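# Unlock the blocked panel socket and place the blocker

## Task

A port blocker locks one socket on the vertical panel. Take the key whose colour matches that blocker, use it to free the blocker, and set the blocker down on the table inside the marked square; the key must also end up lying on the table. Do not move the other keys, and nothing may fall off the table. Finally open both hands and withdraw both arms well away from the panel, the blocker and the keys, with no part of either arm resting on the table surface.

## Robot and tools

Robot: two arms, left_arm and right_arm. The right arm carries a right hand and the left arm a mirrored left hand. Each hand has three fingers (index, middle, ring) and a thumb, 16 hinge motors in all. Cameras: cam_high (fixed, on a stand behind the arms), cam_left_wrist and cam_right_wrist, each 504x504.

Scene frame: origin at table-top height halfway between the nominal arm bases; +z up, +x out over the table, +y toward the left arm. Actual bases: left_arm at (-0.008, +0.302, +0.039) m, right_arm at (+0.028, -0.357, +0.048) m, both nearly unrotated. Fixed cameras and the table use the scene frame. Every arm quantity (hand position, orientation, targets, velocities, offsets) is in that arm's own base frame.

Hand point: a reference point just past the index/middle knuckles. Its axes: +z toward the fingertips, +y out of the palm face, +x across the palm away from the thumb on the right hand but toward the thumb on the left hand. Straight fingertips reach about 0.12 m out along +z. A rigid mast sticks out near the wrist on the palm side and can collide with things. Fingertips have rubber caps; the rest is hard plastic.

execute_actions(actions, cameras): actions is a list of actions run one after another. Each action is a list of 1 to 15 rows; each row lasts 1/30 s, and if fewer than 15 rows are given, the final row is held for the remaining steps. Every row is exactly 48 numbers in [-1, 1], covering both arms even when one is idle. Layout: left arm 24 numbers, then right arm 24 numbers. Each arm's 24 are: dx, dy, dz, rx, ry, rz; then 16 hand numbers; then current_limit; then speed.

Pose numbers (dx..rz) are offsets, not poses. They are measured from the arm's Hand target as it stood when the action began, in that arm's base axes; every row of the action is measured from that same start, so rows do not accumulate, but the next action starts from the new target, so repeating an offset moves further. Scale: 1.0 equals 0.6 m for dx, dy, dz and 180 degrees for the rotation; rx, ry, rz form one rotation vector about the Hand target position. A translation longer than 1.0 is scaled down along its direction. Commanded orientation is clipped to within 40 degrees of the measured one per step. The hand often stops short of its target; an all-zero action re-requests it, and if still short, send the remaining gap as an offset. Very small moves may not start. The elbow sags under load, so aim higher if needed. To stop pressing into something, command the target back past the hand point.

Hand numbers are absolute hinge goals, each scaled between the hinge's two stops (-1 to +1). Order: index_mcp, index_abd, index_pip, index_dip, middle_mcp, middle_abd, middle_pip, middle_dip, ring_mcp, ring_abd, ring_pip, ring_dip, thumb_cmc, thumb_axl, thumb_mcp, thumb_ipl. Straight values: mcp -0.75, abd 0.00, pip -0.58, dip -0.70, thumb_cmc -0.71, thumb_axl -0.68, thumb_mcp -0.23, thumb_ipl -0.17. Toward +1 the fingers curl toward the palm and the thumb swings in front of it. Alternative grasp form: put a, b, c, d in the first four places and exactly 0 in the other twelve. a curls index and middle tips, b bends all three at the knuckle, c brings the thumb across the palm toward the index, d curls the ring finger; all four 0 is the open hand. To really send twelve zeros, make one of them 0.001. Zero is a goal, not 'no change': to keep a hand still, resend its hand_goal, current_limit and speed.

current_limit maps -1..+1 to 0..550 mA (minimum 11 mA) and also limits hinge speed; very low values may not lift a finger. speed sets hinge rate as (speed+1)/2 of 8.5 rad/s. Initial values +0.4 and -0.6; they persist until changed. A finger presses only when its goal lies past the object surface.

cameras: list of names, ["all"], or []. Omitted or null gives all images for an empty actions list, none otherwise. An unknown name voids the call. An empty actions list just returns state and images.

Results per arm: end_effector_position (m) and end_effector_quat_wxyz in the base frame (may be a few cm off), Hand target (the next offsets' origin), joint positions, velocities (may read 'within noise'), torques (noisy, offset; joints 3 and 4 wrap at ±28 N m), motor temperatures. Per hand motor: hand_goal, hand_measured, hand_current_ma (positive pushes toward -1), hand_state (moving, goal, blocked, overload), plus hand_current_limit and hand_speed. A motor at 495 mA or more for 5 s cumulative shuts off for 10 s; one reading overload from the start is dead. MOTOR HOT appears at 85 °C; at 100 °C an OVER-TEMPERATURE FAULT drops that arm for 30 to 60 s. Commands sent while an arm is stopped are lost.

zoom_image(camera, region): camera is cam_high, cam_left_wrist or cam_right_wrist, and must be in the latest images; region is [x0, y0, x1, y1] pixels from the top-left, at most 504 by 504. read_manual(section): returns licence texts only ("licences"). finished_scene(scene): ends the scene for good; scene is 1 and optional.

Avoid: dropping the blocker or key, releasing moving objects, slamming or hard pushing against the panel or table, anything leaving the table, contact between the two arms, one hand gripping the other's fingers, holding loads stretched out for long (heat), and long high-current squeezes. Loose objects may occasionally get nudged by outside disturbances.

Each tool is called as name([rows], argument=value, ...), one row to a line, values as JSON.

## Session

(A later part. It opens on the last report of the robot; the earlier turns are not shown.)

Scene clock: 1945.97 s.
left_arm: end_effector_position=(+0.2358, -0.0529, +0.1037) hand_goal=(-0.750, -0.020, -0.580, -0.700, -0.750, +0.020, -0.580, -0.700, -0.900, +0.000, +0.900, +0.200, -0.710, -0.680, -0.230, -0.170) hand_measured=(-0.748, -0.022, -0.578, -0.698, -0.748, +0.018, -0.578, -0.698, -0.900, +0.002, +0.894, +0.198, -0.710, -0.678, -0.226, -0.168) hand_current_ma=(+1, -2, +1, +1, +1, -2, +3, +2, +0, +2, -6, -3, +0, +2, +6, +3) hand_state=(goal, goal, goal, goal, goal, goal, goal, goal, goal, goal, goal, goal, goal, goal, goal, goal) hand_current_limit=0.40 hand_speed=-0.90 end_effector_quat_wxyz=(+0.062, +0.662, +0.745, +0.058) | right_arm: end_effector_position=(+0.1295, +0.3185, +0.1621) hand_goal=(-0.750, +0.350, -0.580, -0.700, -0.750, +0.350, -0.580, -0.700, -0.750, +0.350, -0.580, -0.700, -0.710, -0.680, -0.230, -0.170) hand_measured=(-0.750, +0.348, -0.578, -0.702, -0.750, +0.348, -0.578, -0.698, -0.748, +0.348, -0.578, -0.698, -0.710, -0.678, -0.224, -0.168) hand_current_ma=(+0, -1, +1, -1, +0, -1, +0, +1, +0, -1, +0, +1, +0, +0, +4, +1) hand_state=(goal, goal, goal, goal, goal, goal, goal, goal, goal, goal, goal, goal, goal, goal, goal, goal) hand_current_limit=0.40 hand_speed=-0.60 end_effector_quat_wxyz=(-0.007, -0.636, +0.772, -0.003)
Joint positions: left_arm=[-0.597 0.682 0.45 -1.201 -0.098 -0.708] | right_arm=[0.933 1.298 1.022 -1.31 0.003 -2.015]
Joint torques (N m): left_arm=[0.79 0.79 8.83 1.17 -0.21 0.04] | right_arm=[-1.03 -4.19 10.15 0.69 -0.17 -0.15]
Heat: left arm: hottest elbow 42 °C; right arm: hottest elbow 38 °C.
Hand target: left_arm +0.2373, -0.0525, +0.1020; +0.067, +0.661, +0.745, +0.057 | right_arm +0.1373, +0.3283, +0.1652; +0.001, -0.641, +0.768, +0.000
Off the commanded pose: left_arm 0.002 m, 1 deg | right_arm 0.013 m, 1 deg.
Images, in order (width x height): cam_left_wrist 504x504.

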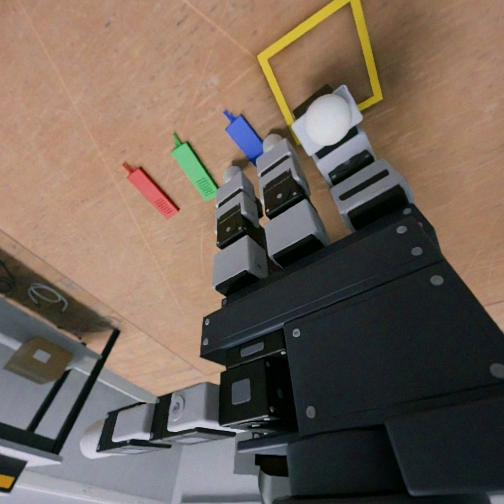

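execute_actions([
  [[0.005,0,-0.004,0,0,0,-0.75,-0.02,-0.58,-0.7,-0.75,0.02,-0.58,-0.7,-0.9,0,0.9,0.2,-0.71,-0.68,-0.23,-0.17,0.4,-0.9,0,0,0,0,0,0,-0.75,0.35,-0.58,-0.7,-0.75,0.35,-0.58,-0.7,-0.75,0.35,-0.58,-0.7,-0.71,-0.68,-0.23,-0.17,0.4,-0.6],[0.01,0.001,-0.008,0,0,0,-0.75,-0.02,-0.58,-0.7,-0.75,0.02,-0.58,-0.7,-0.9,0,0.9,0.2,-0.71,-0.68,-0.23,-0.17,0.4,-0.9,0,0,0,0,0,0,-0.75,0.35,-0.58,-0.7,-0.75,0.35,-0.58,-0.7,-0.75,0.35,-0.58,-0.7,-0.71,-0.68,-0.23,-0.17,0.4,-0.6]],
  [[0.001,-0.006,0,0,0,0,-0.75,-0.02,-0.58,-0.7,-0.75,0.02,-0.58,-0.7,-0.9,0,0.9,0.2,-0.71,-0.68,-0.23,-0.17,0.4,-0.9,0,0,0,0,0,0,-0.75,0.35,-0.58,-0.7,-0.75,0.35,-0.58,-0.7,-0.75,0.35,-0.58,-0.7,-0.71,-0.68,-0.23,-0.17,0.4,-0.6],[0.0015,-0.012,0,0,0,0,-0.75,-0.02,-0.58,-0.7,-0.75,0.02,-0.58,-0.7,-0.9,0,0.9,0.2,-0.71,-0.68,-0.23,-0.17,0.4,-0.9,0,0,0,0,0,0,-0.75,0.35,-0.58,-0.7,-0.75,0.35,-0.58,-0.7,-0.75,0.35,-0.58,-0.7,-0.71,-0.68,-0.23,-0.17,0.4,-0.6],[0.002,-0.018,0,0,0,0,-0.75,-0.02,-0.58,-0.7,-0.75,0.02,-0.58,-0.7,-0.9,0,0.9,0.2,-0.71,-0.68,-0.23,-0.17,0.4,-0.9,0,0,0,0,0,0,-0.75,0.35,-0.58,-0.7,-0.75,0.35,-0.58,-0.7,-0.75,0.35,-0.58,-0.7,-0.71,-0.68,-0.23,-0.17,0.4,-0.6],[0.003,-0.024,0,0,0,0,-0.75,-0.02,-0.58,-0.7,-0.75,0.02,-0.58,-0.7,-0.9,0,0.9,0.2,-0.71,-0.68,-0.23,-0.17,0.4,-0.9,0,0,0,0,0,0,-0.75,0.35,-0.58,-0.7,-0.75,0.35,-0.58,-0.7,-0.75,0.35,-0.58,-0.7,-0.71,-0.68,-0.23,-0.17,0.4,-0.6],[0.0035,-0.03,0,0,0,0,-0.75,-0.02,-0.58,-0.7,-0.75,0.02,-0.58,-0.7,-0.9,0,0.9,0.2,-0.71,-0.68,-0.23,-0.17,0.4,-0.9,0,0,0,0,0,0,-0.75,0.35,-0.58,-0.7,-0.75,0.35,-0.58,-0.7,-0.75,0.35,-0.58,-0.7,-0.71,-0.68,-0.23,-0.17,0.4,-0.6],[0.004,-0.036,0,0,0,0,-0.75,-0.02,-0.58,-0.7,-0.75,0.02,-0.58,-0.7,-0.9,0,0.9,0.2,-0.71,-0.68,-0.23,-0.17,0.4,-0.9,0,0,0,0,0,0,-0.75,0.35,-0.58,-0.7,-0.75,0.35,-0.58,-0.7,-0.75,0.35,-0.58,-0.7,-0.71,-0.68,-0.23,-0.17,0.4,-0.6],[0.005,-0.042,0,0,0,0,-0.75,-0.02,-0.58,-0.7,-0.75,0.02,-0.58,-0.7,-0.9,0,0.9,0.2,-0.71,-0.68,-0.23,-0.17,0.4,-0.9,0,0,0,0,0,0,-0.75,0.35,-0.58,-0.7,-0.75,0.35,-0.58,-0.7,-0.75,0.35,-0.58,-0.7,-0.71,-0.68,-0.23,-0.17,0.4,-0.6],[0.005,-0.046,0,0,0,0,-0.75,-0.02,-0.58,-0.7,-0.75,0.02,-0.58,-0.7,-0.9,0,0.9,0.2,-0.71,-0.68,-0.23,-0.17,0.4,-0.9,0,0,0,0,0,0,-0.75,0.35,-0.58,-0.7,-0.75,0.35,-0.58,-0.7,-0.75,0.35,-0.58,-0.7,-0.71,-0.68,-0.23,-0.17,0.4,-0.6]],
], cameras=["cam_left_wrist"])

zoom_image(camera="cam_left_wrist", region=[160, 80, 310, 230])

Scene clock: 1972.47 s.
left_arm: end_effector_position=(+0.2400, -0.0695, +0.0948) hand_goal=(-0.750, -0.020, -0.580, -0.700, -0.750, +0.020, -0.580, -0.700, -0.900, +0.000, +0.900, +0.200, -0.710, -0.680, -0.230, -0.170) hand_measured=(-0.748, -0.024, -0.578, -0.698, -0.748, -0.014, -0.578, -0.698, -0.900, +0.002, +0.894, +0.198, -0.710, -0.678, -0.226, -0.168) hand_current_ma=(+2, -3, +1, +1, +2, -61, +1, +1, +0, +2, -6, -3, +0, +2, +6, +3) hand_state=(goal, goal, goal, goal, goal, blocked, goal, goal, goal, goal, goal, goal, goal, goal, goal, goal) hand_current_limit=0.40 hand_speed=-0.90 end_effector_quat_wxyz=(+0.057, +0.661, +0.746, +0.062) | right_arm: end_effector_position=(+0.1295, +0.3185, +0.1621) hand_goal=(-0.750, +0.350, -0.580, -0.700, -0.750, +0.350, -0.580, -0.700, -0.750, +0.350, -0.580, -0.700, -0.710, -0.680, -0.230, -0.170) hand_measured=(-0.750, +0.348, -0.578, -0.702, -0.750, +0.348, -0.578, -0.698, -0.748, +0.348, -0.578, -0.698, -0.710, -0.678, -0.224, -0.168) hand_current_ma=(+0, -1, +1, -1, +0, -1, +0, +1, +0, -1, +0, +1, +0, +0, +4, +1) hand_state=(goal, goal, goal, goal, goal, goal, goal, goal, goal, goal, goal, goal, goal, goal, goal, goal) hand_current_limit=0.40 hand_speed=-0.60 end_effector_quat_wxyz=(-0.007, -0.636, +0.772, -0.003)
Joint positions: left_arm=[-0.675 0.762 0.454 -1.141 -0.118 -0.789] | right_arm=[0.933 1.298 1.022 -1.31 0.003 -2.015]
Joint torques (N m): left_arm=[-0.97 2.02 10.28 1.51 0.04 -0.14] | right_arm=[-1.03 -4.31 10.17 0.69 -0.16 -0.16]
Heat: left arm: hottest elbow 41 °C; right arm: hottest elbow 38 °C.
Hand target: left_arm +0.2464, -0.0795, +0.0972; +0.067, +0.661, +0.745, +0.058 | right_arm +0.1373, +0.3283, +0.1652; +0.001, -0.641, +0.768, +0.000
Off the commanded pose: left_arm 0.012 m, 1 deg | right_arm 0.013 m, 1 deg.
Images, in order (width x height): cam_left_wrist 504x504.

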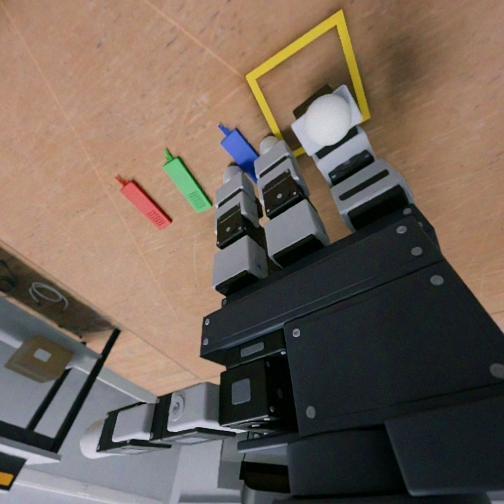

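Scaled by 3.360 from the camera's 504x504 image, which has a finer 720x720 frame.

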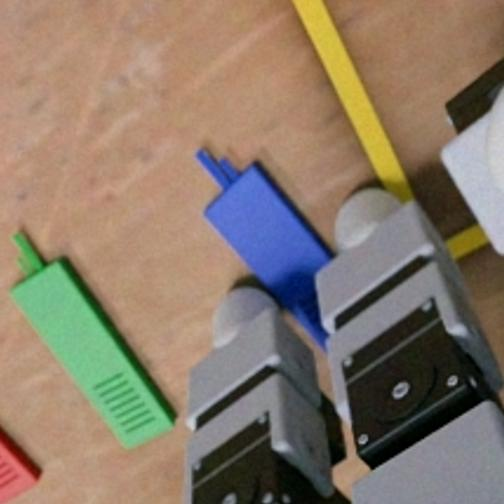

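execute_actions([
  [[0,0,0.004,0,0,0,-0.75,-0.02,-0.58,-0.7,-0.75,0.02,-0.58,-0.7,-0.9,0,0.9,0.2,-0.71,-0.68,-0.23,-0.17,0.4,-0.9,0,0,0,0,0,0,-0.75,0.35,-0.58,-0.7,-0.75,0.35,-0.58,-0.7,-0.75,0.35,-0.58,-0.7,-0.71,-0.68,-0.23,-0.17,0.4,-0.6],[0.001,-0.005,0.008,0,0,0,-0.75,-0.02,-0.58,-0.7,-0.75,0.02,-0.58,-0.7,-0.9,0,0.9,0.2,-0.71,-0.68,-0.23,-0.17,0.4,-0.9,0,0,0,0,0,0,-0.75,0.35,-0.58,-0.7,-0.75,0.35,-0.58,-0.7,-0.75,0.35,-0.58,-0.7,-0.71,-0.68,-0.23,-0.17,0.4,-0.6],[0.002,-0.01,0.012,0,0,0,-0.75,-0.02,-0.58,-0.7,-0.75,0.02,-0.58,-0.7,-0.9,0,0.9,0.2,-0.71,-0.68,-0.23,-0.17,0.4,-0.9,0,0,0,0,0,0,-0.75,0.35,-0.58,-0.7,-0.75,0.35,-0.58,-0.7,-0.75,0.35,-0.58,-0.7,-0.71,-0.68,-0.23,-0.17,0.4,-0.6],[0.003,-0.015,0.012,0,0,0,-0.75,-0.02,-0.58,-0.7,-0.75,0.02,-0.58,-0.7,-0.9,0,0.9,0.2,-0.71,-0.68,-0.23,-0.17,0.4,-0.9,0,0,0,0,0,0,-0.75,0.35,-0.58,-0.7,-0.75,0.35,-0.58,-0.7,-0.75,0.35,-0.58,-0.7,-0.71,-0.68,-0.23,-0.17,0.4,-0.6]],
], cameras=["cam_left_wrist"])

zoom_image(camera="cam_left_wrist", region=[160, 80, 310, 230])

Scene clock: 1995.50 s.
left_arm: end_effector_position=(+0.2404, -0.0747, +0.0957) hand_goal=(-0.750, -0.020, -0.580, -0.700, -0.750, +0.020, -0.580, -0.700, -0.900, +0.000, +0.900, +0.200, -0.710, -0.680, -0.230, -0.170) hand_measured=(-0.748, -0.022, -0.578, -0.698, -0.744, -0.038, -0.578, -0.698, -0.900, +0.002, +0.894, +0.198, -0.710, -0.678, -0.226, -0.168) hand_current_ma=(+2, -2, +1, +1, +8, -125, +2, +1, +0, +2, -6, -3, +0, +2, +6, +3) hand_state=(goal, goal, goal, goal, goal, blocked, goal, goal, goal, goal, goal, goal, goal, goal, goal, goal) hand_current_limit=0.40 hand_speed=-0.90 end_effector_quat_wxyz=(+0.052, +0.659, +0.747, +0.065) | right_arm: end_effector_position=(+0.1295, +0.3185, +0.1621) hand_goal=(-0.750, +0.350, -0.580, -0.700, -0.750, +0.350, -0.580, -0.700, -0.750, +0.350, -0.580, -0.700, -0.710, -0.680, -0.230, -0.170) hand_measured=(-0.750, +0.348, -0.578, -0.702, -0.750, +0.348, -0.578, -0.698, -0.748, +0.348, -0.578, -0.698, -0.710, -0.678, -0.224, -0.168) hand_current_ma=(+0, -1, +1, -1, +0, -1, +0, +1, +0, -1, +0, +1, +0, +0, +4, +1) hand_state=(goal, goal, goal, goal, goal, goal, goal, goal, goal, goal, goal, goal, goal, goal, goal, goal) hand_current_limit=0.40 hand_speed=-0.60 end_effector_quat_wxyz=(-0.007, -0.636, +0.772, -0.003)
Joint positions: left_arm=[-0.705 0.788 0.466 -1.141 -0.128 -0.823] | right_arm=[0.933 1.298 1.022 -1.31 0.003 -2.015]
Joint torques (N m): left_arm=[-1.2 1.38 11.33 1.02 0.24 -0.08] | right_arm=[-1.03 -4.25 10.17 0.69 -0.16 -0.15]
Heat: left arm: hottest elbow 39 °C; right arm: hottest elbow 38 °C.
Hand target: left_arm +0.2482, -0.0885, +0.1044; +0.067, +0.661, +0.745, +0.058 | right_arm +0.1373, +0.3283, +0.1652; +0.001, -0.641, +0.768, +0.000
Off the commanded pose: left_arm 0.018 m, 2 deg | right_arm 0.013 m, 1 deg.
Images, in order (width x height): cam_left_wrist 504x504.

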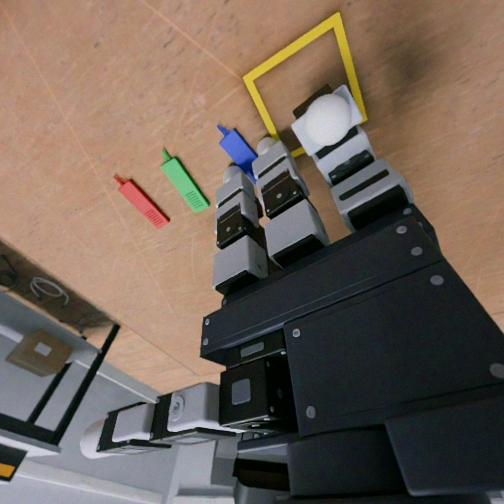

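Scaled by 3.360 from the camera's 504x504 image, which has a finer 720x720 frame.

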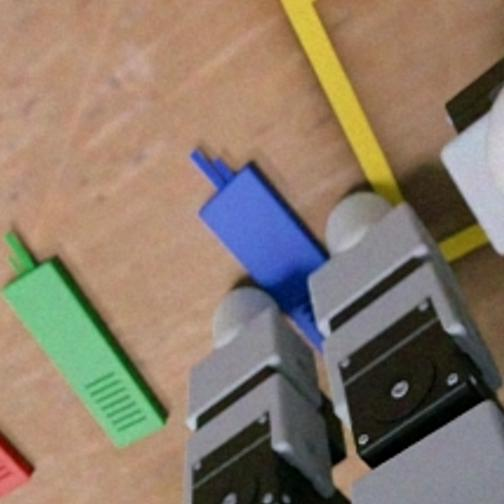

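execute_actions([
  [[-0.004,0.02,0.003,0,0,0,-0.75,-0.02,-0.58,-0.7,-0.75,0.02,-0.58,-0.7,-0.9,0,0.9,0.2,-0.71,-0.68,-0.23,-0.17,0.4,-0.9,0,0,0,0,0,0,-0.75,0.35,-0.58,-0.7,-0.75,0.35,-0.58,-0.7,-0.75,0.35,-0.58,-0.7,-0.71,-0.68,-0.23,-0.17,0.4,-0.6],[-0.006,0.03,0.006,0,0,0,-0.75,-0.04,-0.58,-0.7,-0.75,0.04,-0.58,-0.7,-0.9,0,0.9,0.2,-0.71,-0.68,-0.23,-0.17,0.4,-0.9,0,0,0,0,0,0,-0.75,0.35,-0.58,-0.7,-0.75,0.35,-0.58,-0.7,-0.75,0.35,-0.58,-0.7,-0.71,-0.68,-0.23,-0.17,0.4,-0.6],[-0.006,0.033,0.012,0,0,0,-0.75,-0.06,-0.58,-0.7,-0.75,0.06,-0.58,-0.7,-0.9,0,0.9,0.2,-0.71,-0.68,-0.23,-0.17,0.4,-0.9,0,0,0,0,0,0,-0.75,0.35,-0.58,-0.7,-0.75,0.35,-0.58,-0.7,-0.75,0.35,-0.58,-0.7,-0.71,-0.68,-0.23,-0.17,0.4,-0.6],[-0.006,0.033,0.024,0,0,0,-0.75,-0.06,-0.58,-0.7,-0.75,0.06,-0.58,-0.7,-0.9,0,0.9,0.2,-0.71,-0.68,-0.23,-0.17,0.4,-0.9,0,0,0,0,0,0,-0.75,0.35,-0.58,-0.7,-0.75,0.35,-0.58,-0.7,-0.75,0.35,-0.58,-0.7,-0.71,-0.68,-0.23,-0.17,0.4,-0.6],[-0.006,0.033,0.036,0,0,0,-0.75,-0.06,-0.58,-0.7,-0.75,0.06,-0.58,-0.7,-0.9,0,0.9,0.2,-0.71,-0.68,-0.23,-0.17,0.4,-0.9,0,0,0,0,0,0,-0.75,0.35,-0.58,-0.7,-0.75,0.35,-0.58,-0.7,-0.75,0.35,-0.58,-0.7,-0.71,-0.68,-0.23,-0.17,0.4,-0.6]],
  [[0,0,0.015,0,0,0,-0.75,-0.06,-0.58,-0.7,-0.75,0.06,-0.58,-0.7,-0.9,0,0.9,0.2,-0.71,-0.68,-0.23,-0.17,0.4,-0.9,0,0,0,0,0,0,-0.75,0.35,-0.58,-0.7,-0.75,0.35,-0.58,-0.7,-0.75,0.35,-0.58,-0.7,-0.71,-0.68,-0.23,-0.17,0.4,-0.6],[0,0,0.03,0,0,0,-0.75,-0.06,-0.58,-0.7,-0.75,0.06,-0.58,-0.7,-0.9,0,0.9,0.2,-0.71,-0.68,-0.23,-0.17,0.4,-0.9,0,0,0,0,0,0,-0.75,0.35,-0.58,-0.7,-0.75,0.35,-0.58,-0.7,-0.75,0.35,-0.58,-0.7,-0.71,-0.68,-0.23,-0.17,0.4,-0.6],[0,0,0.045,0,0,0,-0.75,-0.06,-0.58,-0.7,-0.75,0.06,-0.58,-0.7,-0.9,0,0.9,0.2,-0.71,-0.68,-0.23,-0.17,0.4,-0.9,0,0,0,0,0,0,-0.75,0.35,-0.58,-0.7,-0.75,0.35,-0.58,-0.7,-0.75,0.35,-0.58,-0.7,-0.71,-0.68,-0.23,-0.17,0.4,-0.6]],
], cameras=["cam_left_wrist", "cam_right_wrist"])

zoom_image(camera="cam_left_wrist", region=[160, 80, 310, 230])

Scene clock: 2046.33 s.
left_arm: end_effector_position=(+0.2362, -0.0625, +0.1312) hand_goal=(-0.750, -0.060, -0.580, -0.700, -0.750, +0.060, -0.580, -0.700, -0.900, +0.000, +0.900, +0.200, -0.710, -0.680, -0.230, -0.170) hand_measured=(-0.748, -0.056, -0.578, -0.698, -0.748, +0.056, -0.578, -0.698, -0.900, +0.002, +0.894, +0.198, -0.710, -0.678, -0.226, -0.168) hand_current_ma=(+2, +3, +1, +1, +2, -2, +3, +1, +0, +2, -6, -3, +0, +2, +6, +3) hand_state=(goal, goal, goal, goal, goal, goal, goal, goal, goal, goal, goal, goal, goal, goal, goal, goal) hand_current_limit=0.40 hand_speed=-0.90 end_effector_quat_wxyz=(+0.047, +0.663, +0.745, +0.057) | right_arm: end_effector_position=(+0.1295, +0.3185, +0.1621) hand_goal=(-0.750, +0.350, -0.580, -0.700, -0.750, +0.350, -0.580, -0.700, -0.750, +0.350, -0.580, -0.700, -0.710, -0.680, -0.230, -0.170) hand_measured=(-0.750, +0.348, -0.578, -0.702, -0.750, +0.348, -0.578, -0.698, -0.748, +0.348, -0.578, -0.698, -0.710, -0.678, -0.224, -0.168) hand_current_ma=(+0, -1, +1, -1, +0, -1, +0, +1, +0, -1, +0, +1, +0, +0, +4, +1) hand_state=(goal, goal, goal, goal, goal, goal, goal, goal, goal, goal, goal, goal, goal, goal, goal, goal) hand_current_limit=0.40 hand_speed=-0.60 end_effector_quat_wxyz=(-0.007, -0.636, +0.772, -0.003)
Joint positions: left_arm=[-0.647 0.712 0.539 -1.295 -0.107 -0.759] | right_arm=[0.933 1.298 1.022 -1.31 0.003 -2.015]
Joint torques (N m): left_arm=[0.38 0.26 12.92 -0.13 -0.22 0.01] | right_arm=[-1.08 -4.25 10.14 0.68 -0.15 -0.15]
Heat: left arm: hottest elbow 42 °C; right arm: hottest elbow 38 °C.
Hand target: left_arm +0.2446, -0.0687, +0.1530; +0.067, +0.661, +0.745, +0.058 | right_arm +0.1373, +0.3283, +0.1652; +0.001, -0.641, +0.768, +0.000
Off the commanded pose: left_arm 0.024 m, 2 deg | right_arm 0.013 m, 1 deg.
Images, in order (width x height): cam_left_wrist 504x504, cam_right_wrist 504x504.

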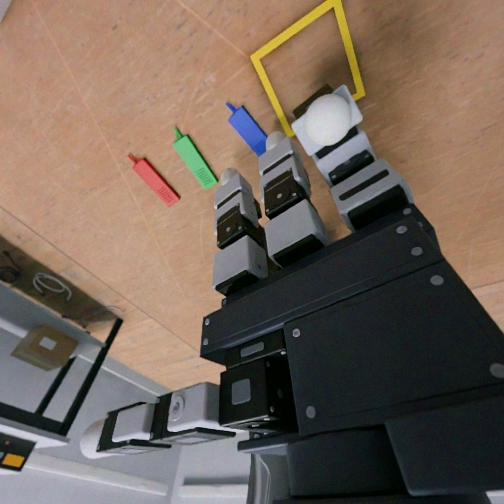

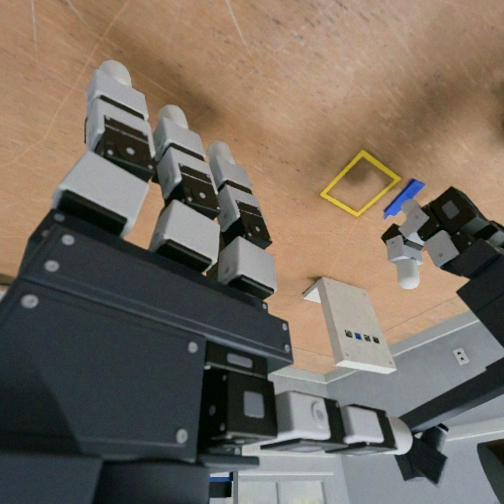

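Scaled by 3.360 from the camera's 504x504 image, which has a finer 720x720 frame.

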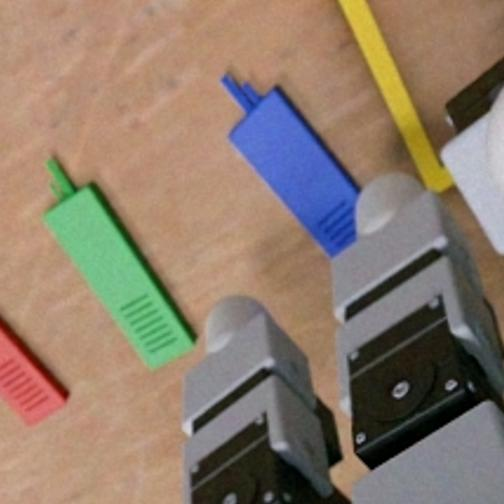

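zoom_image(camera="cam_right_wrist", region=[300, 130, 450, 280])

zoom_image(camera="cam_high", region=[120, 100, 260, 240])

Scaled by 3.360 from the camera's 504x504 image, which has a finer 720x720 frame.

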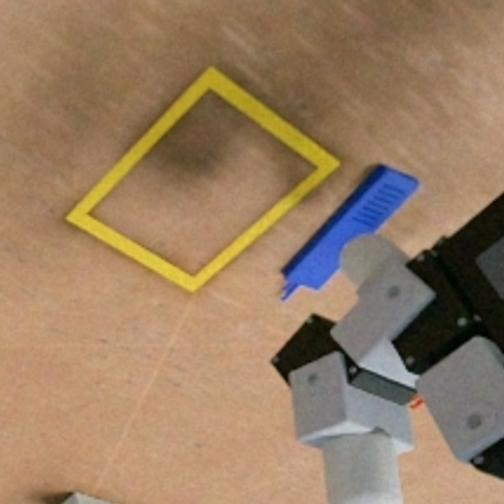

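This scene's latest camera images include none from cam_high. They are from: cam_left_wrist, cam_right_wrist. cam_high's image comes with the result of a call that names it in "cameras".

execute_actions([
  [[0,0,0,-0.001,0.005,0.0015,-0.75,-0.1,-0.58,0.1,-0.75,0.1,-0.58,0.1,-0.9,0,0.9,0.2,-0.71,-0.68,-0.23,-0.17,0.4,-0.8,0,0,0,0,0,0,-0.75,0.35,-0.58,-0.7,-0.75,0.35,-0.58,-0.7,-0.75,0.35,-0.58,-0.7,-0.71,-0.68,-0.23,-0.17,0.4,-0.6],[0,0,0,-0.0025,0.012,0.004,-0.75,-0.1,-0.58,0.609,-0.75,0.1,-0.58,0.609,-0.9,0,0.9,0.2,-0.71,-0.68,-0.23,-0.17,0.4,-0.8,0,0,0,0,0,0,-0.75,0.35,-0.58,-0.7,-0.75,0.35,-0.58,-0.7,-0.75,0.35,-0.58,-0.7,-0.71,-0.68,-0.23,-0.17,0.4,-0.6],[-0.002,0.001,0,-0.004,0.02,0.006,-0.75,-0.1,-0.58,0.609,-0.75,0.1,-0.58,0.609,-0.9,0,0.9,0.2,-0.71,-0.68,-0.23,-0.17,0.4,-0.8,0,0,0,0,0,0,-0.75,0.35,-0.58,-0.7,-0.75,0.35,-0.58,-0.7,-0.75,0.35,-0.58,-0.7,-0.71,-0.68,-0.23,-0.17,0.4,-0.6],[-0.004,0.003,-0.005,-0.006,0.028,0.0085,-0.75,-0.1,-0.58,0.609,-0.75,0.1,-0.58,0.609,-0.9,0,0.9,0.2,-0.71,-0.68,-0.23,-0.17,0.4,-0.8,0,0,0,0,0,0,-0.75,0.35,-0.58,-0.7,-0.75,0.35,-0.58,-0.7,-0.75,0.35,-0.58,-0.7,-0.71,-0.68,-0.23,-0.17,0.4,-0.6],[-0.006,0.005,-0.015,-0.0075,0.037,0.0115,-0.75,-0.1,-0.58,0.609,-0.75,0.1,-0.58,0.609,-0.9,0,0.9,0.2,-0.71,-0.68,-0.23,-0.17,0.4,-0.8,0,0,0,0,0,0,-0.75,0.35,-0.58,-0.7,-0.75,0.35,-0.58,-0.7,-0.75,0.35,-0.58,-0.7,-0.71,-0.68,-0.23,-0.17,0.4,-0.6],[-0.008,0.006,-0.03,-0.009,0.046,0.014,-0.75,-0.1,-0.58,0.609,-0.75,0.1,-0.58,0.609,-0.9,0,0.9,0.2,-0.71,-0.68,-0.23,-0.17,0.4,-0.8,0,0,0,0,0,0,-0.75,0.35,-0.58,-0.7,-0.75,0.35,-0.58,-0.7,-0.75,0.35,-0.58,-0.7,-0.71,-0.68,-0.23,-0.17,0.4,-0.6],[-0.01,0.007,-0.045,-0.0111,0.0545,0.0167,-0.75,-0.1,-0.58,0.609,-0.75,0.1,-0.58,0.609,-0.9,0,0.9,0.2,-0.71,-0.68,-0.23,-0.17,0.4,-0.8,0,0,0,0,0,0,-0.75,0.35,-0.58,-0.7,-0.75,0.35,-0.58,-0.7,-0.75,0.35,-0.58,-0.7,-0.71,-0.68,-0.23,-0.17,0.4,-0.6]],
], cameras=["cam_left_wrist", "cam_right_wrist"])

zoom_image(camera="cam_left_wrist", region=[160, 80, 340, 260])

zoom_image(camera="cam_right_wrist", region=[300, 130, 480, 310])

Scene clock: 2167.77 s.
left_arm: end_effector_position=(+0.2289, -0.0599, +0.1102) hand_goal=(-0.750, -0.100, -0.580, +0.608, -0.750, +0.100, -0.580, +0.608, -0.900, +0.000, +0.900, +0.200, -0.710, -0.680, -0.230, -0.170) hand_measured=(-0.748, -0.096, -0.578, +0.604, -0.748, +0.096, -0.578, +0.604, -0.900, +0.002, +0.894, +0.198, -0.710, -0.678, -0.226, -0.168) hand_current_ma=(+2, +3, +1, -3, +2, -3, +3, -3, +0, +2, -6, -3, +0, +2, +6, +3) hand_state=(goal, goal, goal, goal, goal, goal, goal, goal, goal, goal, goal, goal, goal, goal, goal, goal) hand_current_limit=0.40 hand_speed=-0.80 end_effector_quat_wxyz=(+0.001, +0.643, +0.766, -0.010) | right_arm: end_effector_position=(+0.1295, +0.3185, +0.1621) hand_goal=(-0.750, +0.350, -0.580, -0.700, -0.750, +0.350, -0.580, -0.700, -0.750, +0.350, -0.580, -0.700, -0.710, -0.680, -0.230, -0.170) hand_measured=(-0.750, +0.348, -0.578, -0.702, -0.750, +0.348, -0.578, -0.698, -0.748, +0.348, -0.578, -0.698, -0.710, -0.678, -0.224, -0.168) hand_current_ma=(+0, -1, +1, -1, +0, -1, +0, +1, +0, -1, +0, +1, +0, +0, +4, +1) hand_state=(goal, goal, goal, goal, goal, goal, goal, goal, goal, goal, goal, goal, goal, goal, goal, goal) hand_current_limit=0.40 hand_speed=-0.60 end_effector_quat_wxyz=(-0.007, -0.636, +0.772, -0.003)
Joint positions: left_arm=[-0.554 0.8 0.562 -1.333 0.021 -0.727] | right_arm=[0.933 1.298 1.022 -1.31 0.003 -2.015]
Joint torques (N m): left_arm=[0.79 0.5 12.14 -0.36 -0.06 0.02] | right_arm=[-1.03 -4.31 10.15 0.69 -0.16 -0.15]
Heat: left arm: hottest elbow 45 °C; right arm: hottest elbow 39 °C.
Hand target: left_arm +0.2386, -0.0645, +0.1260; +0.013, +0.643, +0.766, -0.010 | right_arm +0.1373, +0.3283, +0.1652; +0.001, -0.641, +0.768, +0.000
Off the commanded pose: left_arm 0.019 m, 1 deg | right_arm 0.013 m, 1 deg.
Images, in order (width x height): cam_left_wrist 504x504, cam_right_wrist 504x504.

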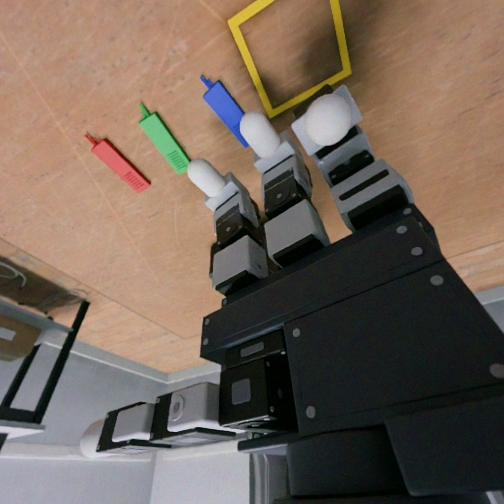

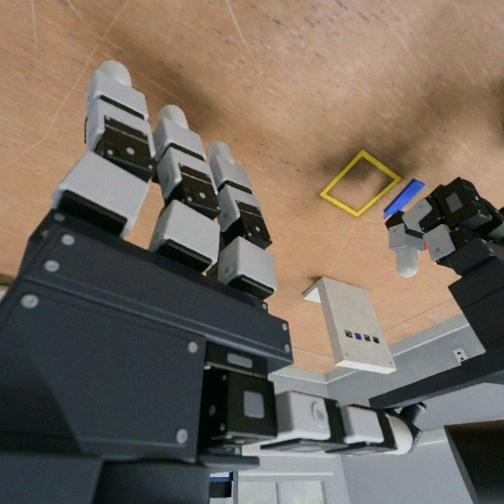

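Scaled by 2.800 from the camera's 504x504 image, which has a finer 720x720 frame.

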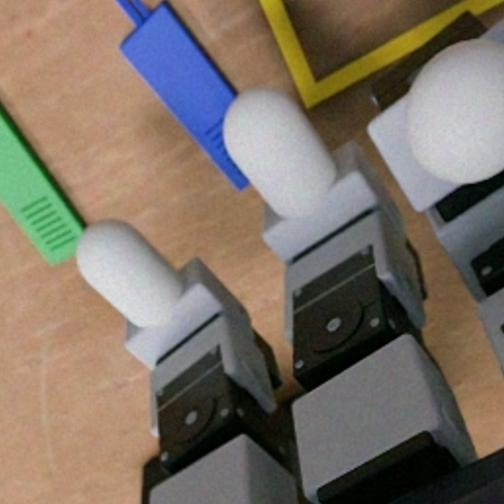

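Scaled by 2.800 from the camera's 504x504 image, which has a finer 720x720 frame.

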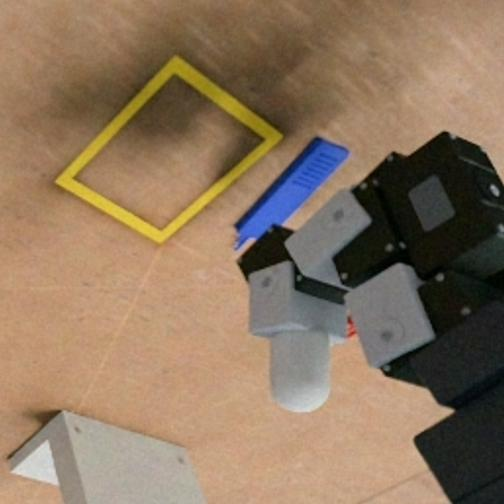

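zoom_image(camera="cam_left_wrist", region=[190, 120, 320, 250])

zoom_image(camera="cam_right_wrist", region=[370, 160, 504, 294])

Scaled by 3.877 from the camera's 504x504 image, which has a finer 720x720 frame.

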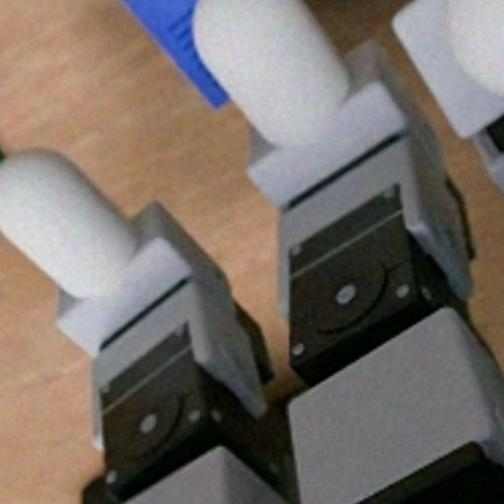

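Scaled by 3.761 from the camera's 504x504 image, which has a finer 720x720 frame.

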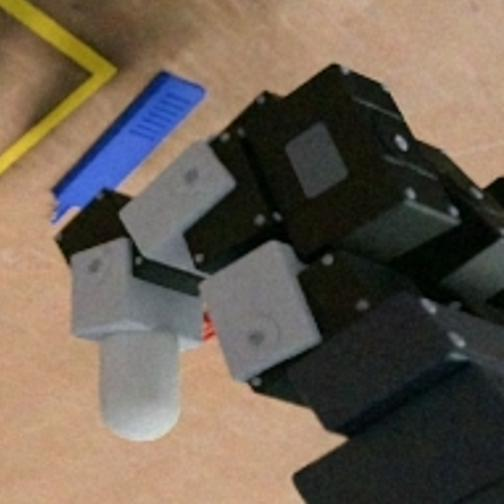

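execute_actions([
  [[0,0,-0.01,0,0,0,-0.75,-0.1,-0.58,0.609,-0.75,0.1,-0.58,0.609,-0.9,0,0.9,0.2,-0.71,-0.68,-0.23,-0.17,0.4,-0.8,0,0,0,0,0,0,-0.75,0.35,-0.58,-0.7,-0.75,0.35,-0.58,-0.7,-0.75,0.35,-0.58,-0.7,-0.71,-0.68,-0.23,-0.17,0.4,-0.6],[0,0,-0.025,0,0,0,-0.75,-0.1,-0.58,0.609,-0.75,0.1,-0.58,0.609,-0.9,0,0.9,0.2,-0.71,-0.68,-0.23,-0.17,0.4,-0.8,0,0,0,0,0,0,-0.75,0.35,-0.58,-0.7,-0.75,0.35,-0.58,-0.7,-0.75,0.35,-0.58,-0.7,-0.71,-0.68,-0.23,-0.17,0.4,-0.6],[0,0,-0.04,0,0,0,-0.75,-0.1,-0.58,0.609,-0.75,0.1,-0.58,0.609,-0.9,0,0.9,0.2,-0.71,-0.68,-0.23,-0.17,0.4,-0.8,0,0,0,0,0,0,-0.75,0.35,-0.58,-0.7,-0.75,0.35,-0.58,-0.7,-0.75,0.35,-0.58,-0.7,-0.71,-0.68,-0.23,-0.17,0.4,-0.6],[0,0,-0.055,0,0,0,-0.75,-0.1,-0.58,0.609,-0.75,0.1,-0.58,0.609,-0.9,0,0.9,0.2,-0.71,-0.68,-0.23,-0.17,0.4,-0.8,0,0,0,0,0,0,-0.75,0.35,-0.58,-0.7,-0.75,0.35,-0.58,-0.7,-0.75,0.35,-0.58,-0.7,-0.71,-0.68,-0.23,-0.17,0.4,-0.6],[0,0,-0.07,0,0,0,-0.75,-0.1,-0.58,0.609,-0.75,0.1,-0.58,0.609,-0.9,0,0.9,0.2,-0.71,-0.68,-0.23,-0.17,0.4,-0.8,0,0,0,0,0,0,-0.75,0.35,-0.58,-0.7,-0.75,0.35,-0.58,-0.7,-0.75,0.35,-0.58,-0.7,-0.71,-0.68,-0.23,-0.17,0.4,-0.6],[0,0,-0.085,0,0,0,-0.75,-0.1,-0.58,0.609,-0.75,0.1,-0.58,0.609,-0.9,0,0.9,0.2,-0.71,-0.68,-0.23,-0.17,0.4,-0.8,0,0,0,0,0,0,-0.75,0.35,-0.58,-0.7,-0.75,0.35,-0.58,-0.7,-0.75,0.35,-0.58,-0.7,-0.71,-0.68,-0.23,-0.17,0.4,-0.6],[0,0,-0.09,0,0,0,-0.75,-0.1,-0.58,0.609,-0.75,0.1,-0.58,0.609,-0.9,0,0.9,0.2,-0.71,-0.68,-0.23,-0.17,0.4,-0.8,0,0,0,0,0,0,-0.75,0.35,-0.58,-0.7,-0.75,0.35,-0.58,-0.7,-0.75,0.35,-0.58,-0.7,-0.71,-0.68,-0.23,-0.17,0.4,-0.6]],
], cameras=["cam_left_wrist", "cam_right_wrist", "cam_high"])

zoom_image(camera="cam_left_wrist", region=[160, 80, 340, 260])

zoom_image(camera="cam_right_wrist", region=[300, 130, 480, 310])

Scene clock: 2224.37 s.
left_arm: end_effector_position=(+0.2368, -0.0652, +0.0763) hand_goal=(-0.750, -0.100, -0.580, +0.608, -0.750, +0.100, -0.580, +0.608, -0.900, +0.000, +0.900, +0.200, -0.710, -0.680, -0.230, -0.170) hand_measured=(-0.748, -0.096, -0.578, +0.604, -0.748, +0.096, -0.578, +0.604, -0.900, +0.002, +0.894, +0.198, -0.710, -0.678, -0.226, -0.168) hand_current_ma=(+2, +2, +1, -3, +2, -2, +3, -3, +0, +2, -6, -3, +0, +2, +6, +3) hand_state=(goal, goal, goal, goal, goal, goal, goal, goal, goal, goal, goal, goal, goal, goal, goal, goal) hand_current_limit=0.40 hand_speed=-0.80 end_effector_quat_wxyz=(+0.014, +0.643, +0.765, -0.009) | right_arm: end_effector_position=(+0.1295, +0.3185, +0.1621) hand_goal=(-0.750, +0.350, -0.580, -0.700, -0.750, +0.350, -0.580, -0.700, -0.750, +0.350, -0.580, -0.700, -0.710, -0.680, -0.230, -0.170) hand_measured=(-0.750, +0.348, -0.578, -0.702, -0.750, +0.348, -0.578, -0.698, -0.748, +0.348, -0.578, -0.698, -0.710, -0.678, -0.224, -0.168) hand_current_ma=(+0, -1, +1, -1, +0, -1, +0, +1, +0, -1, +0, +1, +0, +0, +4, +1) hand_state=(goal, goal, goal, goal, goal, goal, goal, goal, goal, goal, goal, goal, goal, goal, goal, goal) hand_current_limit=0.40 hand_speed=-0.60 end_effector_quat_wxyz=(-0.007, -0.636, +0.772, -0.003)
Joint positions: left_arm=[-0.554 0.855 0.489 -1.18 0.022 -0.727] | right_arm=[0.933 1.298 1.022 -1.31 0.003 -2.015]
Joint torques (N m): left_arm=[0.73 0.44 8.39 0.94 -0.07 0.02] | right_arm=[-1.08 -4.31 10.15 0.68 -0.17 -0.16]
Heat: left arm: hottest elbow 45 °C; right arm: hottest elbow 39 °C.
Hand target: left_arm +0.2387, -0.0646, +0.0721; +0.013, +0.643, +0.766, -0.011 | right_arm +0.1373, +0.3283, +0.1652; +0.001, -0.641, +0.768, +0.000
Off the commanded pose: left_arm 0.005 m, 0 deg | right_arm 0.013 m, 1 deg.

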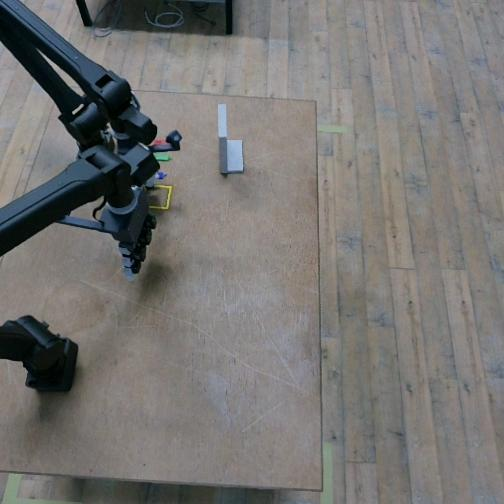

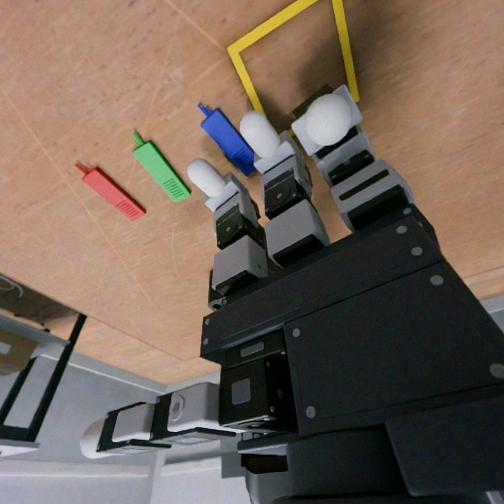

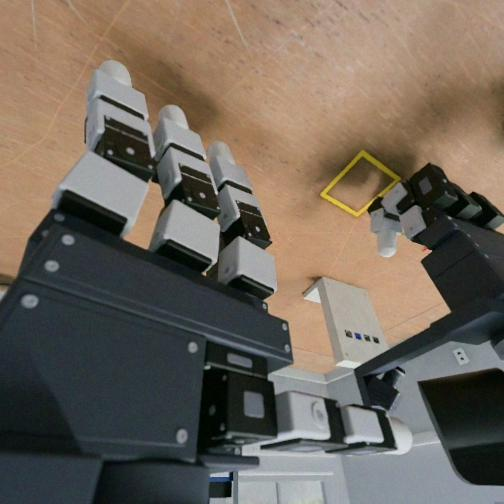

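Scaled by 2.800 from the camera's 504x504 image, which has a finer 720x720 frame.

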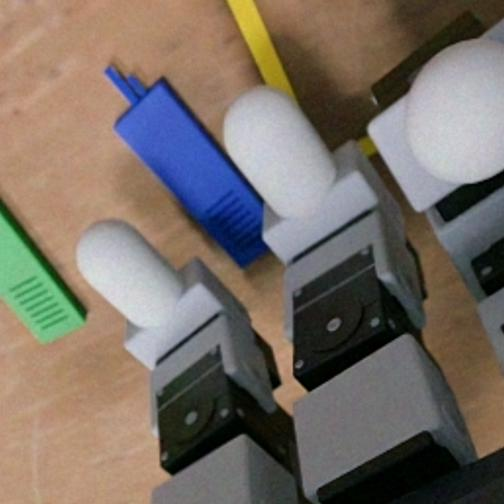

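Scaled by 2.800 from the camera's 504x504 image, which has a finer 720x720 frame.

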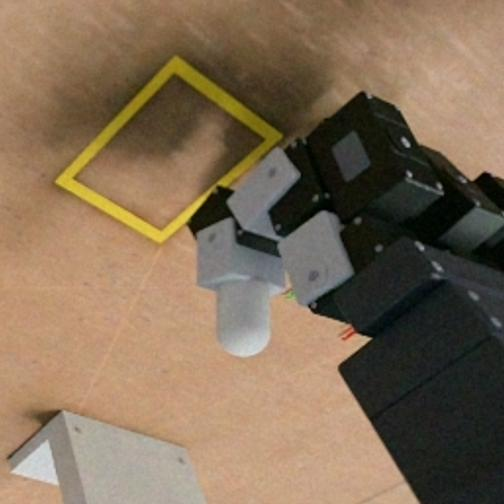

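execute_actions([
  [[0,0.001,-0.006,0,0,0,-0.75,-0.15,-0.58,0.609,-0.75,0.15,-0.58,0.609,-0.9,0,0.9,0.2,-0.71,-0.68,-0.23,-0.17,0.4,-0.8,0,0,0,0,0,0,-0.75,0.35,-0.58,-0.7,-0.75,0.35,-0.58,-0.7,-0.75,0.35,-0.58,-0.7,-0.71,-0.68,-0.23,-0.17,0.4,-0.6],[0,0.002,-0.014,0,0,0,-0.75,-0.15,-0.58,0.609,-0.75,0.15,-0.58,0.609,-0.9,0,0.9,0.2,-0.71,-0.68,-0.23,-0.17,0.4,-0.8,0,0,0,0,0,0,-0.75,0.35,-0.58,-0.7,-0.75,0.35,-0.58,-0.7,-0.75,0.35,-0.58,-0.7,-0.71,-0.68,-0.23,-0.17,0.4,-0.6],[-0.0005,0.003,-0.022,0,0,0,-0.75,-0.15,-0.58,0.609,-0.75,0.15,-0.58,0.609,-0.9,0,0.9,0.2,-0.71,-0.68,-0.23,-0.17,0.4,-0.8,0,0,0,0,0,0,-0.75,0.35,-0.58,-0.7,-0.75,0.35,-0.58,-0.7,-0.75,0.35,-0.58,-0.7,-0.71,-0.68,-0.23,-0.17,0.4,-0.6],[-0.0005,0.0033,-0.03,0,0,0,-0.75,-0.15,-0.58,0.609,-0.75,0.15,-0.58,0.609,-0.9,0,0.9,0.2,-0.71,-0.68,-0.23,-0.17,0.4,-0.8,0,0,0,0,0,0,-0.75,0.35,-0.58,-0.7,-0.75,0.35,-0.58,-0.7,-0.75,0.35,-0.58,-0.7,-0.71,-0.68,-0.23,-0.17,0.4,-0.6],[-0.0005,0.0033,-0.0335,0,0,0,-0.75,-0.15,-0.58,0.609,-0.75,0.15,-0.58,0.609,-0.9,0,0.9,0.2,-0.71,-0.68,-0.23,-0.17,0.4,-0.8,0,0,0,0,0,0,-0.75,0.35,-0.58,-0.7,-0.75,0.35,-0.58,-0.7,-0.75,0.35,-0.58,-0.7,-0.71,-0.68,-0.23,-0.17,0.4,-0.6]],
], cameras=["cam_left_wrist", "cam_right_wrist"])

zoom_image(camera="cam_left_wrist", region=[160, 80, 340, 260])

zoom_image(camera="cam_right_wrist", region=[340, 130, 480, 270])

Scene clock: 2278.77 s.
left_arm: end_effector_position=(+0.2378, -0.0640, +0.0568) hand_goal=(-0.750, -0.150, -0.580, +0.608, -0.750, +0.150, -0.580, +0.608, -0.900, +0.000, +0.900, +0.200, -0.710, -0.680, -0.230, -0.170) hand_measured=(-0.748, -0.146, -0.578, +0.604, -0.748, +0.146, -0.578, +0.604, -0.900, +0.002, +0.894, +0.198, -0.710, -0.678, -0.226, -0.168) hand_current_ma=(+2, +3, +1, -3, +2, -3, +3, -3, +0, +2, -6, -3, +0, +2, +6, +3) hand_state=(goal, goal, goal, goal, goal, goal, goal, goal, goal, goal, goal, goal, goal, goal, goal, goal) hand_current_limit=0.40 hand_speed=-0.80 end_effector_quat_wxyz=(+0.015, +0.643, +0.765, -0.009) | right_arm: end_effector_position=(+0.1295, +0.3185, +0.1621) hand_goal=(-0.750, +0.350, -0.580, -0.700, -0.750, +0.350, -0.580, -0.700, -0.750, +0.350, -0.580, -0.700, -0.710, -0.680, -0.230, -0.170) hand_measured=(-0.750, +0.348, -0.578, -0.702, -0.750, +0.348, -0.578, -0.698, -0.748, +0.348, -0.578, -0.698, -0.710, -0.678, -0.224, -0.168) hand_current_ma=(+0, -1, +1, -1, +0, -1, +0, +1, +0, -1, +0, +1, +0, +0, +4, +1) hand_state=(goal, goal, goal, goal, goal, goal, goal, goal, goal, goal, goal, goal, goal, goal, goal, goal) hand_current_limit=0.40 hand_speed=-0.60 end_effector_quat_wxyz=(-0.007, -0.636, +0.772, -0.003)
Joint positions: left_arm=[-0.546 0.887 0.447 -1.105 0.022 -0.719] | right_arm=[0.933 1.298 1.022 -1.31 0.003 -2.015]
Joint torques (N m): left_arm=[0.85 0.32 8.01 0.69 -0.07 0.04] | right_arm=[-1.14 -4.31 10.15 0.73 -0.17 -0.15]
Heat: left arm: hottest elbow 41 °C; right arm: hottest elbow 39 °C.
Hand target: left_arm +0.2383, -0.0625, +0.0519; +0.013, +0.643, +0.766, -0.011 | right_arm +0.1373, +0.3283, +0.1652; +0.001, -0.641, +0.768, +0.000
Off the commanded pose: left_arm 0.005 m, 0 deg | right_arm 0.013 m, 1 deg.
Images, in order (width x height): cam_left_wrist 504x504, cam_right_wrist 504x504.

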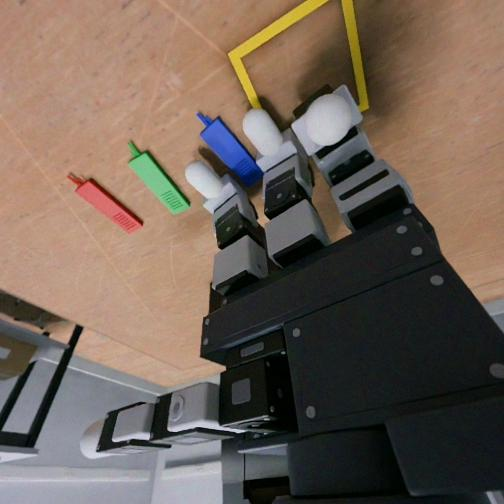

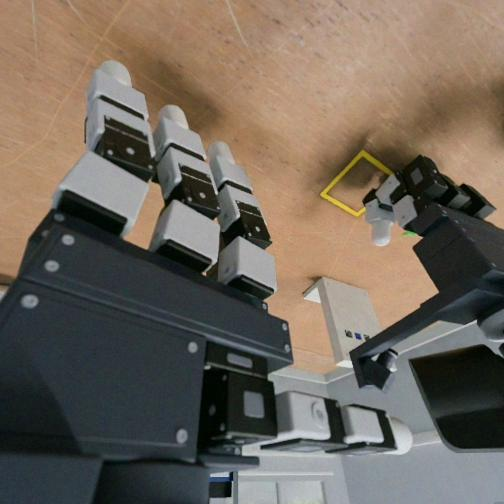

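Scaled by 2.800 from the camera's 504x504 image, which has a finer 720x720 frame.

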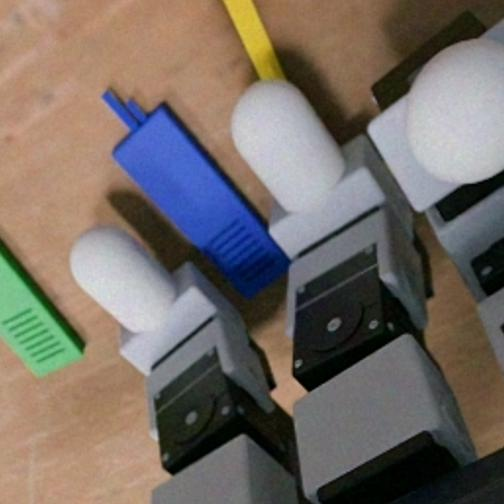

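Scaled by 3.600 from the camera's 504x504 image, which has a finer 720x720 frame.

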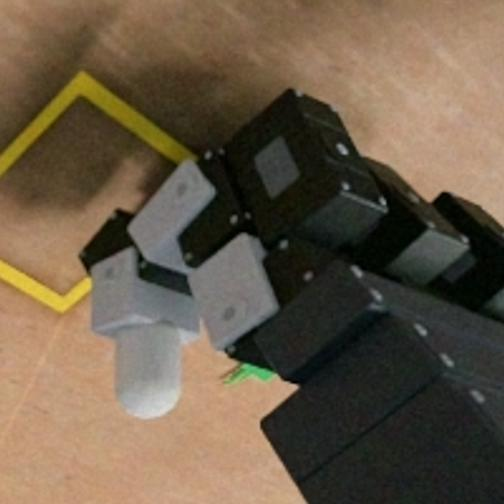

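execute_actions([
  [[0,0,-0.003,0,0,0,-0.75,-0.15,-0.58,0.609,-0.75,0.15,-0.58,0.609,-0.9,0,0.9,0.2,-0.71,-0.68,-0.23,-0.17,0.4,-0.8,0,0,0,0,0,0,-0.75,0.35,-0.58,-0.7,-0.75,0.35,-0.58,-0.7,-0.75,0.35,-0.58,-0.7,-0.71,-0.68,-0.23,-0.17,0.4,-0.6],[0,0,-0.006,0,0,0,-0.75,-0.15,-0.58,0.609,-0.75,0.15,-0.58,0.609,-0.9,0,0.9,0.2,-0.71,-0.68,-0.23,-0.17,0.4,-0.8,0,0,0,0,0,0,-0.75,0.35,-0.58,-0.7,-0.75,0.35,-0.58,-0.7,-0.75,0.35,-0.58,-0.7,-0.71,-0.68,-0.23,-0.17,0.4,-0.6],[0,0,-0.01,0,0,0,-0.75,-0.15,-0.58,0.609,-0.75,0.15,-0.58,0.609,-0.9,0,0.9,0.2,-0.71,-0.68,-0.23,-0.17,0.4,-0.8,0,0,0,0,0,0,-0.75,0.35,-0.58,-0.7,-0.75,0.35,-0.58,-0.7,-0.75,0.35,-0.58,-0.7,-0.71,-0.68,-0.23,-0.17,0.4,-0.6]],
  [[0,0,-0.002,0,0,0,-0.75,-0.15,-0.58,0.609,-0.75,0.15,-0.58,0.609,-0.9,0,0.9,0.2,-0.71,-0.68,-0.23,-0.17,0.4,-0.8,0,0,0,0,0,0,-0.75,0.35,-0.58,-0.7,-0.75,0.35,-0.58,-0.7,-0.75,0.35,-0.58,-0.7,-0.71,-0.68,-0.23,-0.17,0.4,-0.6],[0,0,-0.004,0,0,0,-0.75,-0.15,-0.58,0.609,-0.75,0.15,-0.58,0.609,-0.9,0,0.9,0.2,-0.71,-0.68,-0.23,-0.17,0.4,-0.8,0,0,0,0,0,0,-0.75,0.35,-0.58,-0.7,-0.75,0.35,-0.58,-0.7,-0.75,0.35,-0.58,-0.7,-0.71,-0.68,-0.23,-0.17,0.4,-0.6]],
], cameras=["cam_left_wrist"])

zoom_image(camera="cam_left_wrist", region=[160, 80, 340, 260])

Scene clock: 2308.53 s.
left_arm: end_effector_position=(+0.2403, -0.0655, +0.0511) hand_goal=(-0.750, -0.150, -0.580, +0.608, -0.750, +0.150, -0.580, +0.608, -0.900, +0.000, +0.900, +0.200, -0.710, -0.680, -0.230, -0.170) hand_measured=(-0.748, -0.146, -0.578, +0.604, -0.748, +0.146, -0.578, +0.604, -0.900, +0.002, +0.894, +0.198, -0.710, -0.678, -0.226, -0.168) hand_current_ma=(+2, +3, +1, -3, +2, -3, +3, -3, +0, +2, -6, -3, +0, +2, +6, +3) hand_state=(goal, goal, goal, goal, goal, goal, goal, goal, goal, goal, goal, goal, goal, goal, goal, goal) hand_current_limit=0.40 hand_speed=-0.80 end_effector_quat_wxyz=(+0.018, +0.643, +0.765, -0.009) | right_arm: end_effector_position=(+0.1295, +0.3185, +0.1621) hand_goal=(-0.750, +0.350, -0.580, -0.700, -0.750, +0.350, -0.580, -0.700, -0.750, +0.350, -0.580, -0.700, -0.710, -0.680, -0.230, -0.170) hand_measured=(-0.750, +0.348, -0.578, -0.702, -0.750, +0.348, -0.578, -0.698, -0.748, +0.348, -0.578, -0.698, -0.710, -0.678, -0.224, -0.168) hand_current_ma=(+0, -1, +1, -1, +0, -1, +0, +1, +0, -1, +0, +1, +0, +0, +4, +1) hand_state=(goal, goal, goal, goal, goal, goal, goal, goal, goal, goal, goal, goal, goal, goal, goal, goal) hand_current_limit=0.40 hand_speed=-0.60 end_effector_quat_wxyz=(-0.007, -0.636, +0.772, -0.003)
Joint positions: left_arm=[-0.546 0.903 0.438 -1.071 0.022 -0.719] | right_arm=[0.933 1.298 1.022 -1.31 0.003 -2.015]
Joint torques (N m): left_arm=[0.79 0.26 7.43 0.79 -0.06 0.03] | right_arm=[-1.03 -4.13 10.14 0.7 -0.17 -0.15]
Heat: left arm: hottest elbow 38 °C; right arm: hottest elbow 39 °C.
Hand target: left_arm +0.2383, -0.0625, +0.0435; +0.013, +0.643, +0.766, -0.010 | right_arm +0.1373, +0.3283, +0.1652; +0.001, -0.641, +0.768, +0.000
Off the commanded pose: left_arm 0.008 m, 1 deg | right_arm 0.013 m, 1 deg.
Images, in order (width x height): cam_left_wrist 504x504.

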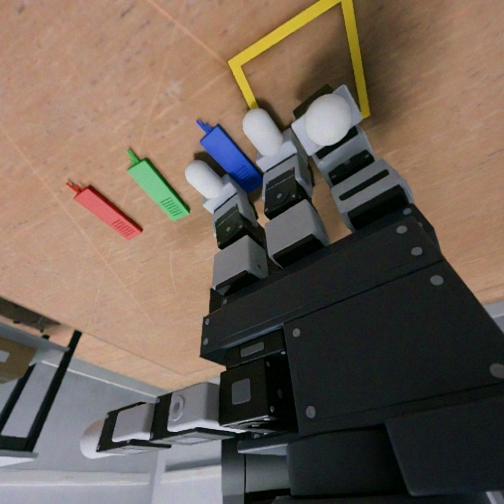

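Scaled by 2.800 from the camera's 504x504 image, which has a finer 720x720 frame.

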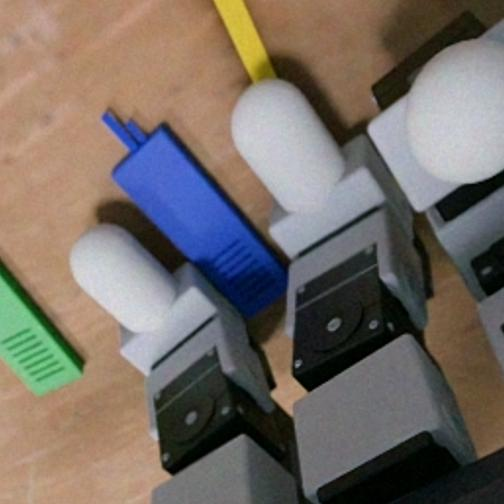

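execute_actions([
  [[-0.002,0.001,-0.003,0,0,0,-0.75,-0.15,-0.58,0.609,-0.75,0.15,-0.58,0.609,-0.9,0,0.9,0.2,-0.71,-0.68,-0.23,-0.17,0.4,-0.8,0,0,0,0,0,0,-0.75,0.35,-0.58,-0.7,-0.75,0.35,-0.58,-0.7,-0.75,0.35,-0.58,-0.7,-0.71,-0.68,-0.23,-0.17,0.4,-0.6],[-0.004,0.002,-0.006,0,0,0,-0.75,-0.15,-0.58,0.609,-0.75,0.15,-0.58,0.609,-0.9,0,0.9,0.2,-0.71,-0.68,-0.23,-0.17,0.4,-0.8,0,0,0,0,0,0,-0.75,0.35,-0.58,-0.7,-0.75,0.35,-0.58,-0.7,-0.75,0.35,-0.58,-0.7,-0.71,-0.68,-0.23,-0.17,0.4,-0.6]],
], cameras=["cam_left_wrist"])

zoom_image(camera="cam_left_wrist", region=[160, 80, 340, 260])

Scene clock: 2327.53 s.
left_arm: end_effector_position=(+0.2378, -0.0640, +0.0473) hand_goal=(-0.750, -0.150, -0.580, +0.608, -0.750, +0.150, -0.580, +0.608, -0.900, +0.000, +0.900, +0.200, -0.710, -0.680, -0.230, -0.170) hand_measured=(-0.748, -0.144, -0.578, +0.606, -0.748, +0.146, -0.578, +0.604, -0.900, +0.002, +0.894, +0.198, -0.710, -0.678, -0.226, -0.168) hand_current_ma=(+1, +5, +1, -1, +2, -3, +3, -3, +0, +2, -6, -3, +0, +2, +6, +3) hand_state=(goal, goal, goal, goal, goal, goal, goal, goal, goal, goal, goal, goal, goal, goal, goal, goal) hand_current_limit=0.40 hand_speed=-0.80 end_effector_quat_wxyz=(+0.016, +0.643, +0.765, -0.009) | right_arm: end_effector_position=(+0.1295, +0.3185, +0.1621) hand_goal=(-0.750, +0.350, -0.580, -0.700, -0.750, +0.350, -0.580, -0.700, -0.750, +0.350, -0.580, -0.700, -0.710, -0.680, -0.230, -0.170) hand_measured=(-0.750, +0.348, -0.578, -0.702, -0.750, +0.348, -0.578, -0.698, -0.748, +0.348, -0.578, -0.698, -0.710, -0.678, -0.224, -0.168) hand_current_ma=(+0, -1, +1, -1, +0, -1, +0, +1, +0, -1, +0, +1, +0, +0, +4, +1) hand_state=(goal, goal, goal, goal, goal, goal, goal, goal, goal, goal, goal, goal, goal, goal, goal, goal) hand_current_limit=0.40 hand_speed=-0.60 end_effector_quat_wxyz=(-0.007, -0.636, +0.772, -0.003)
Joint positions: left_arm=[-0.546 0.903 0.427 -1.066 0.022 -0.719] | right_arm=[0.933 1.298 1.022 -1.31 0.003 -2.015]
Joint torques (N m): left_arm=[0.73 0.09 7.27 0.95 -0.06 0.01] | right_arm=[-1.08 -4.31 10.15 0.68 -0.16 -0.15]
Heat: left arm: hottest elbow 38 °C; right arm: hottest elbow 39 °C.
Hand target: left_arm +0.2358, -0.0613, +0.0399; +0.013, +0.643, +0.766, -0.011 | right_arm +0.1373, +0.3283, +0.1652; +0.001, -0.641, +0.768, +0.000
Off the commanded pose: left_arm 0.008 m, 0 deg | right_arm 0.013 m, 1 deg.
Images, in order (width x height): cam_left_wrist 504x504.

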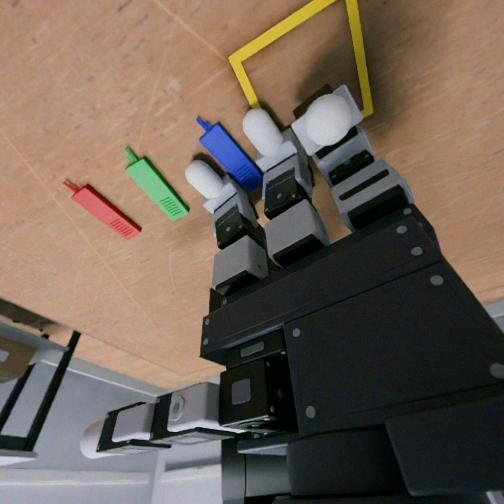

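Scaled by 2.800 from the camera's 504x504 image, which has a finer 720x720 frame.

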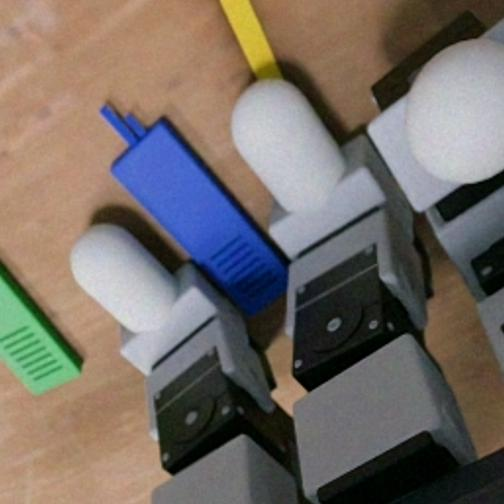

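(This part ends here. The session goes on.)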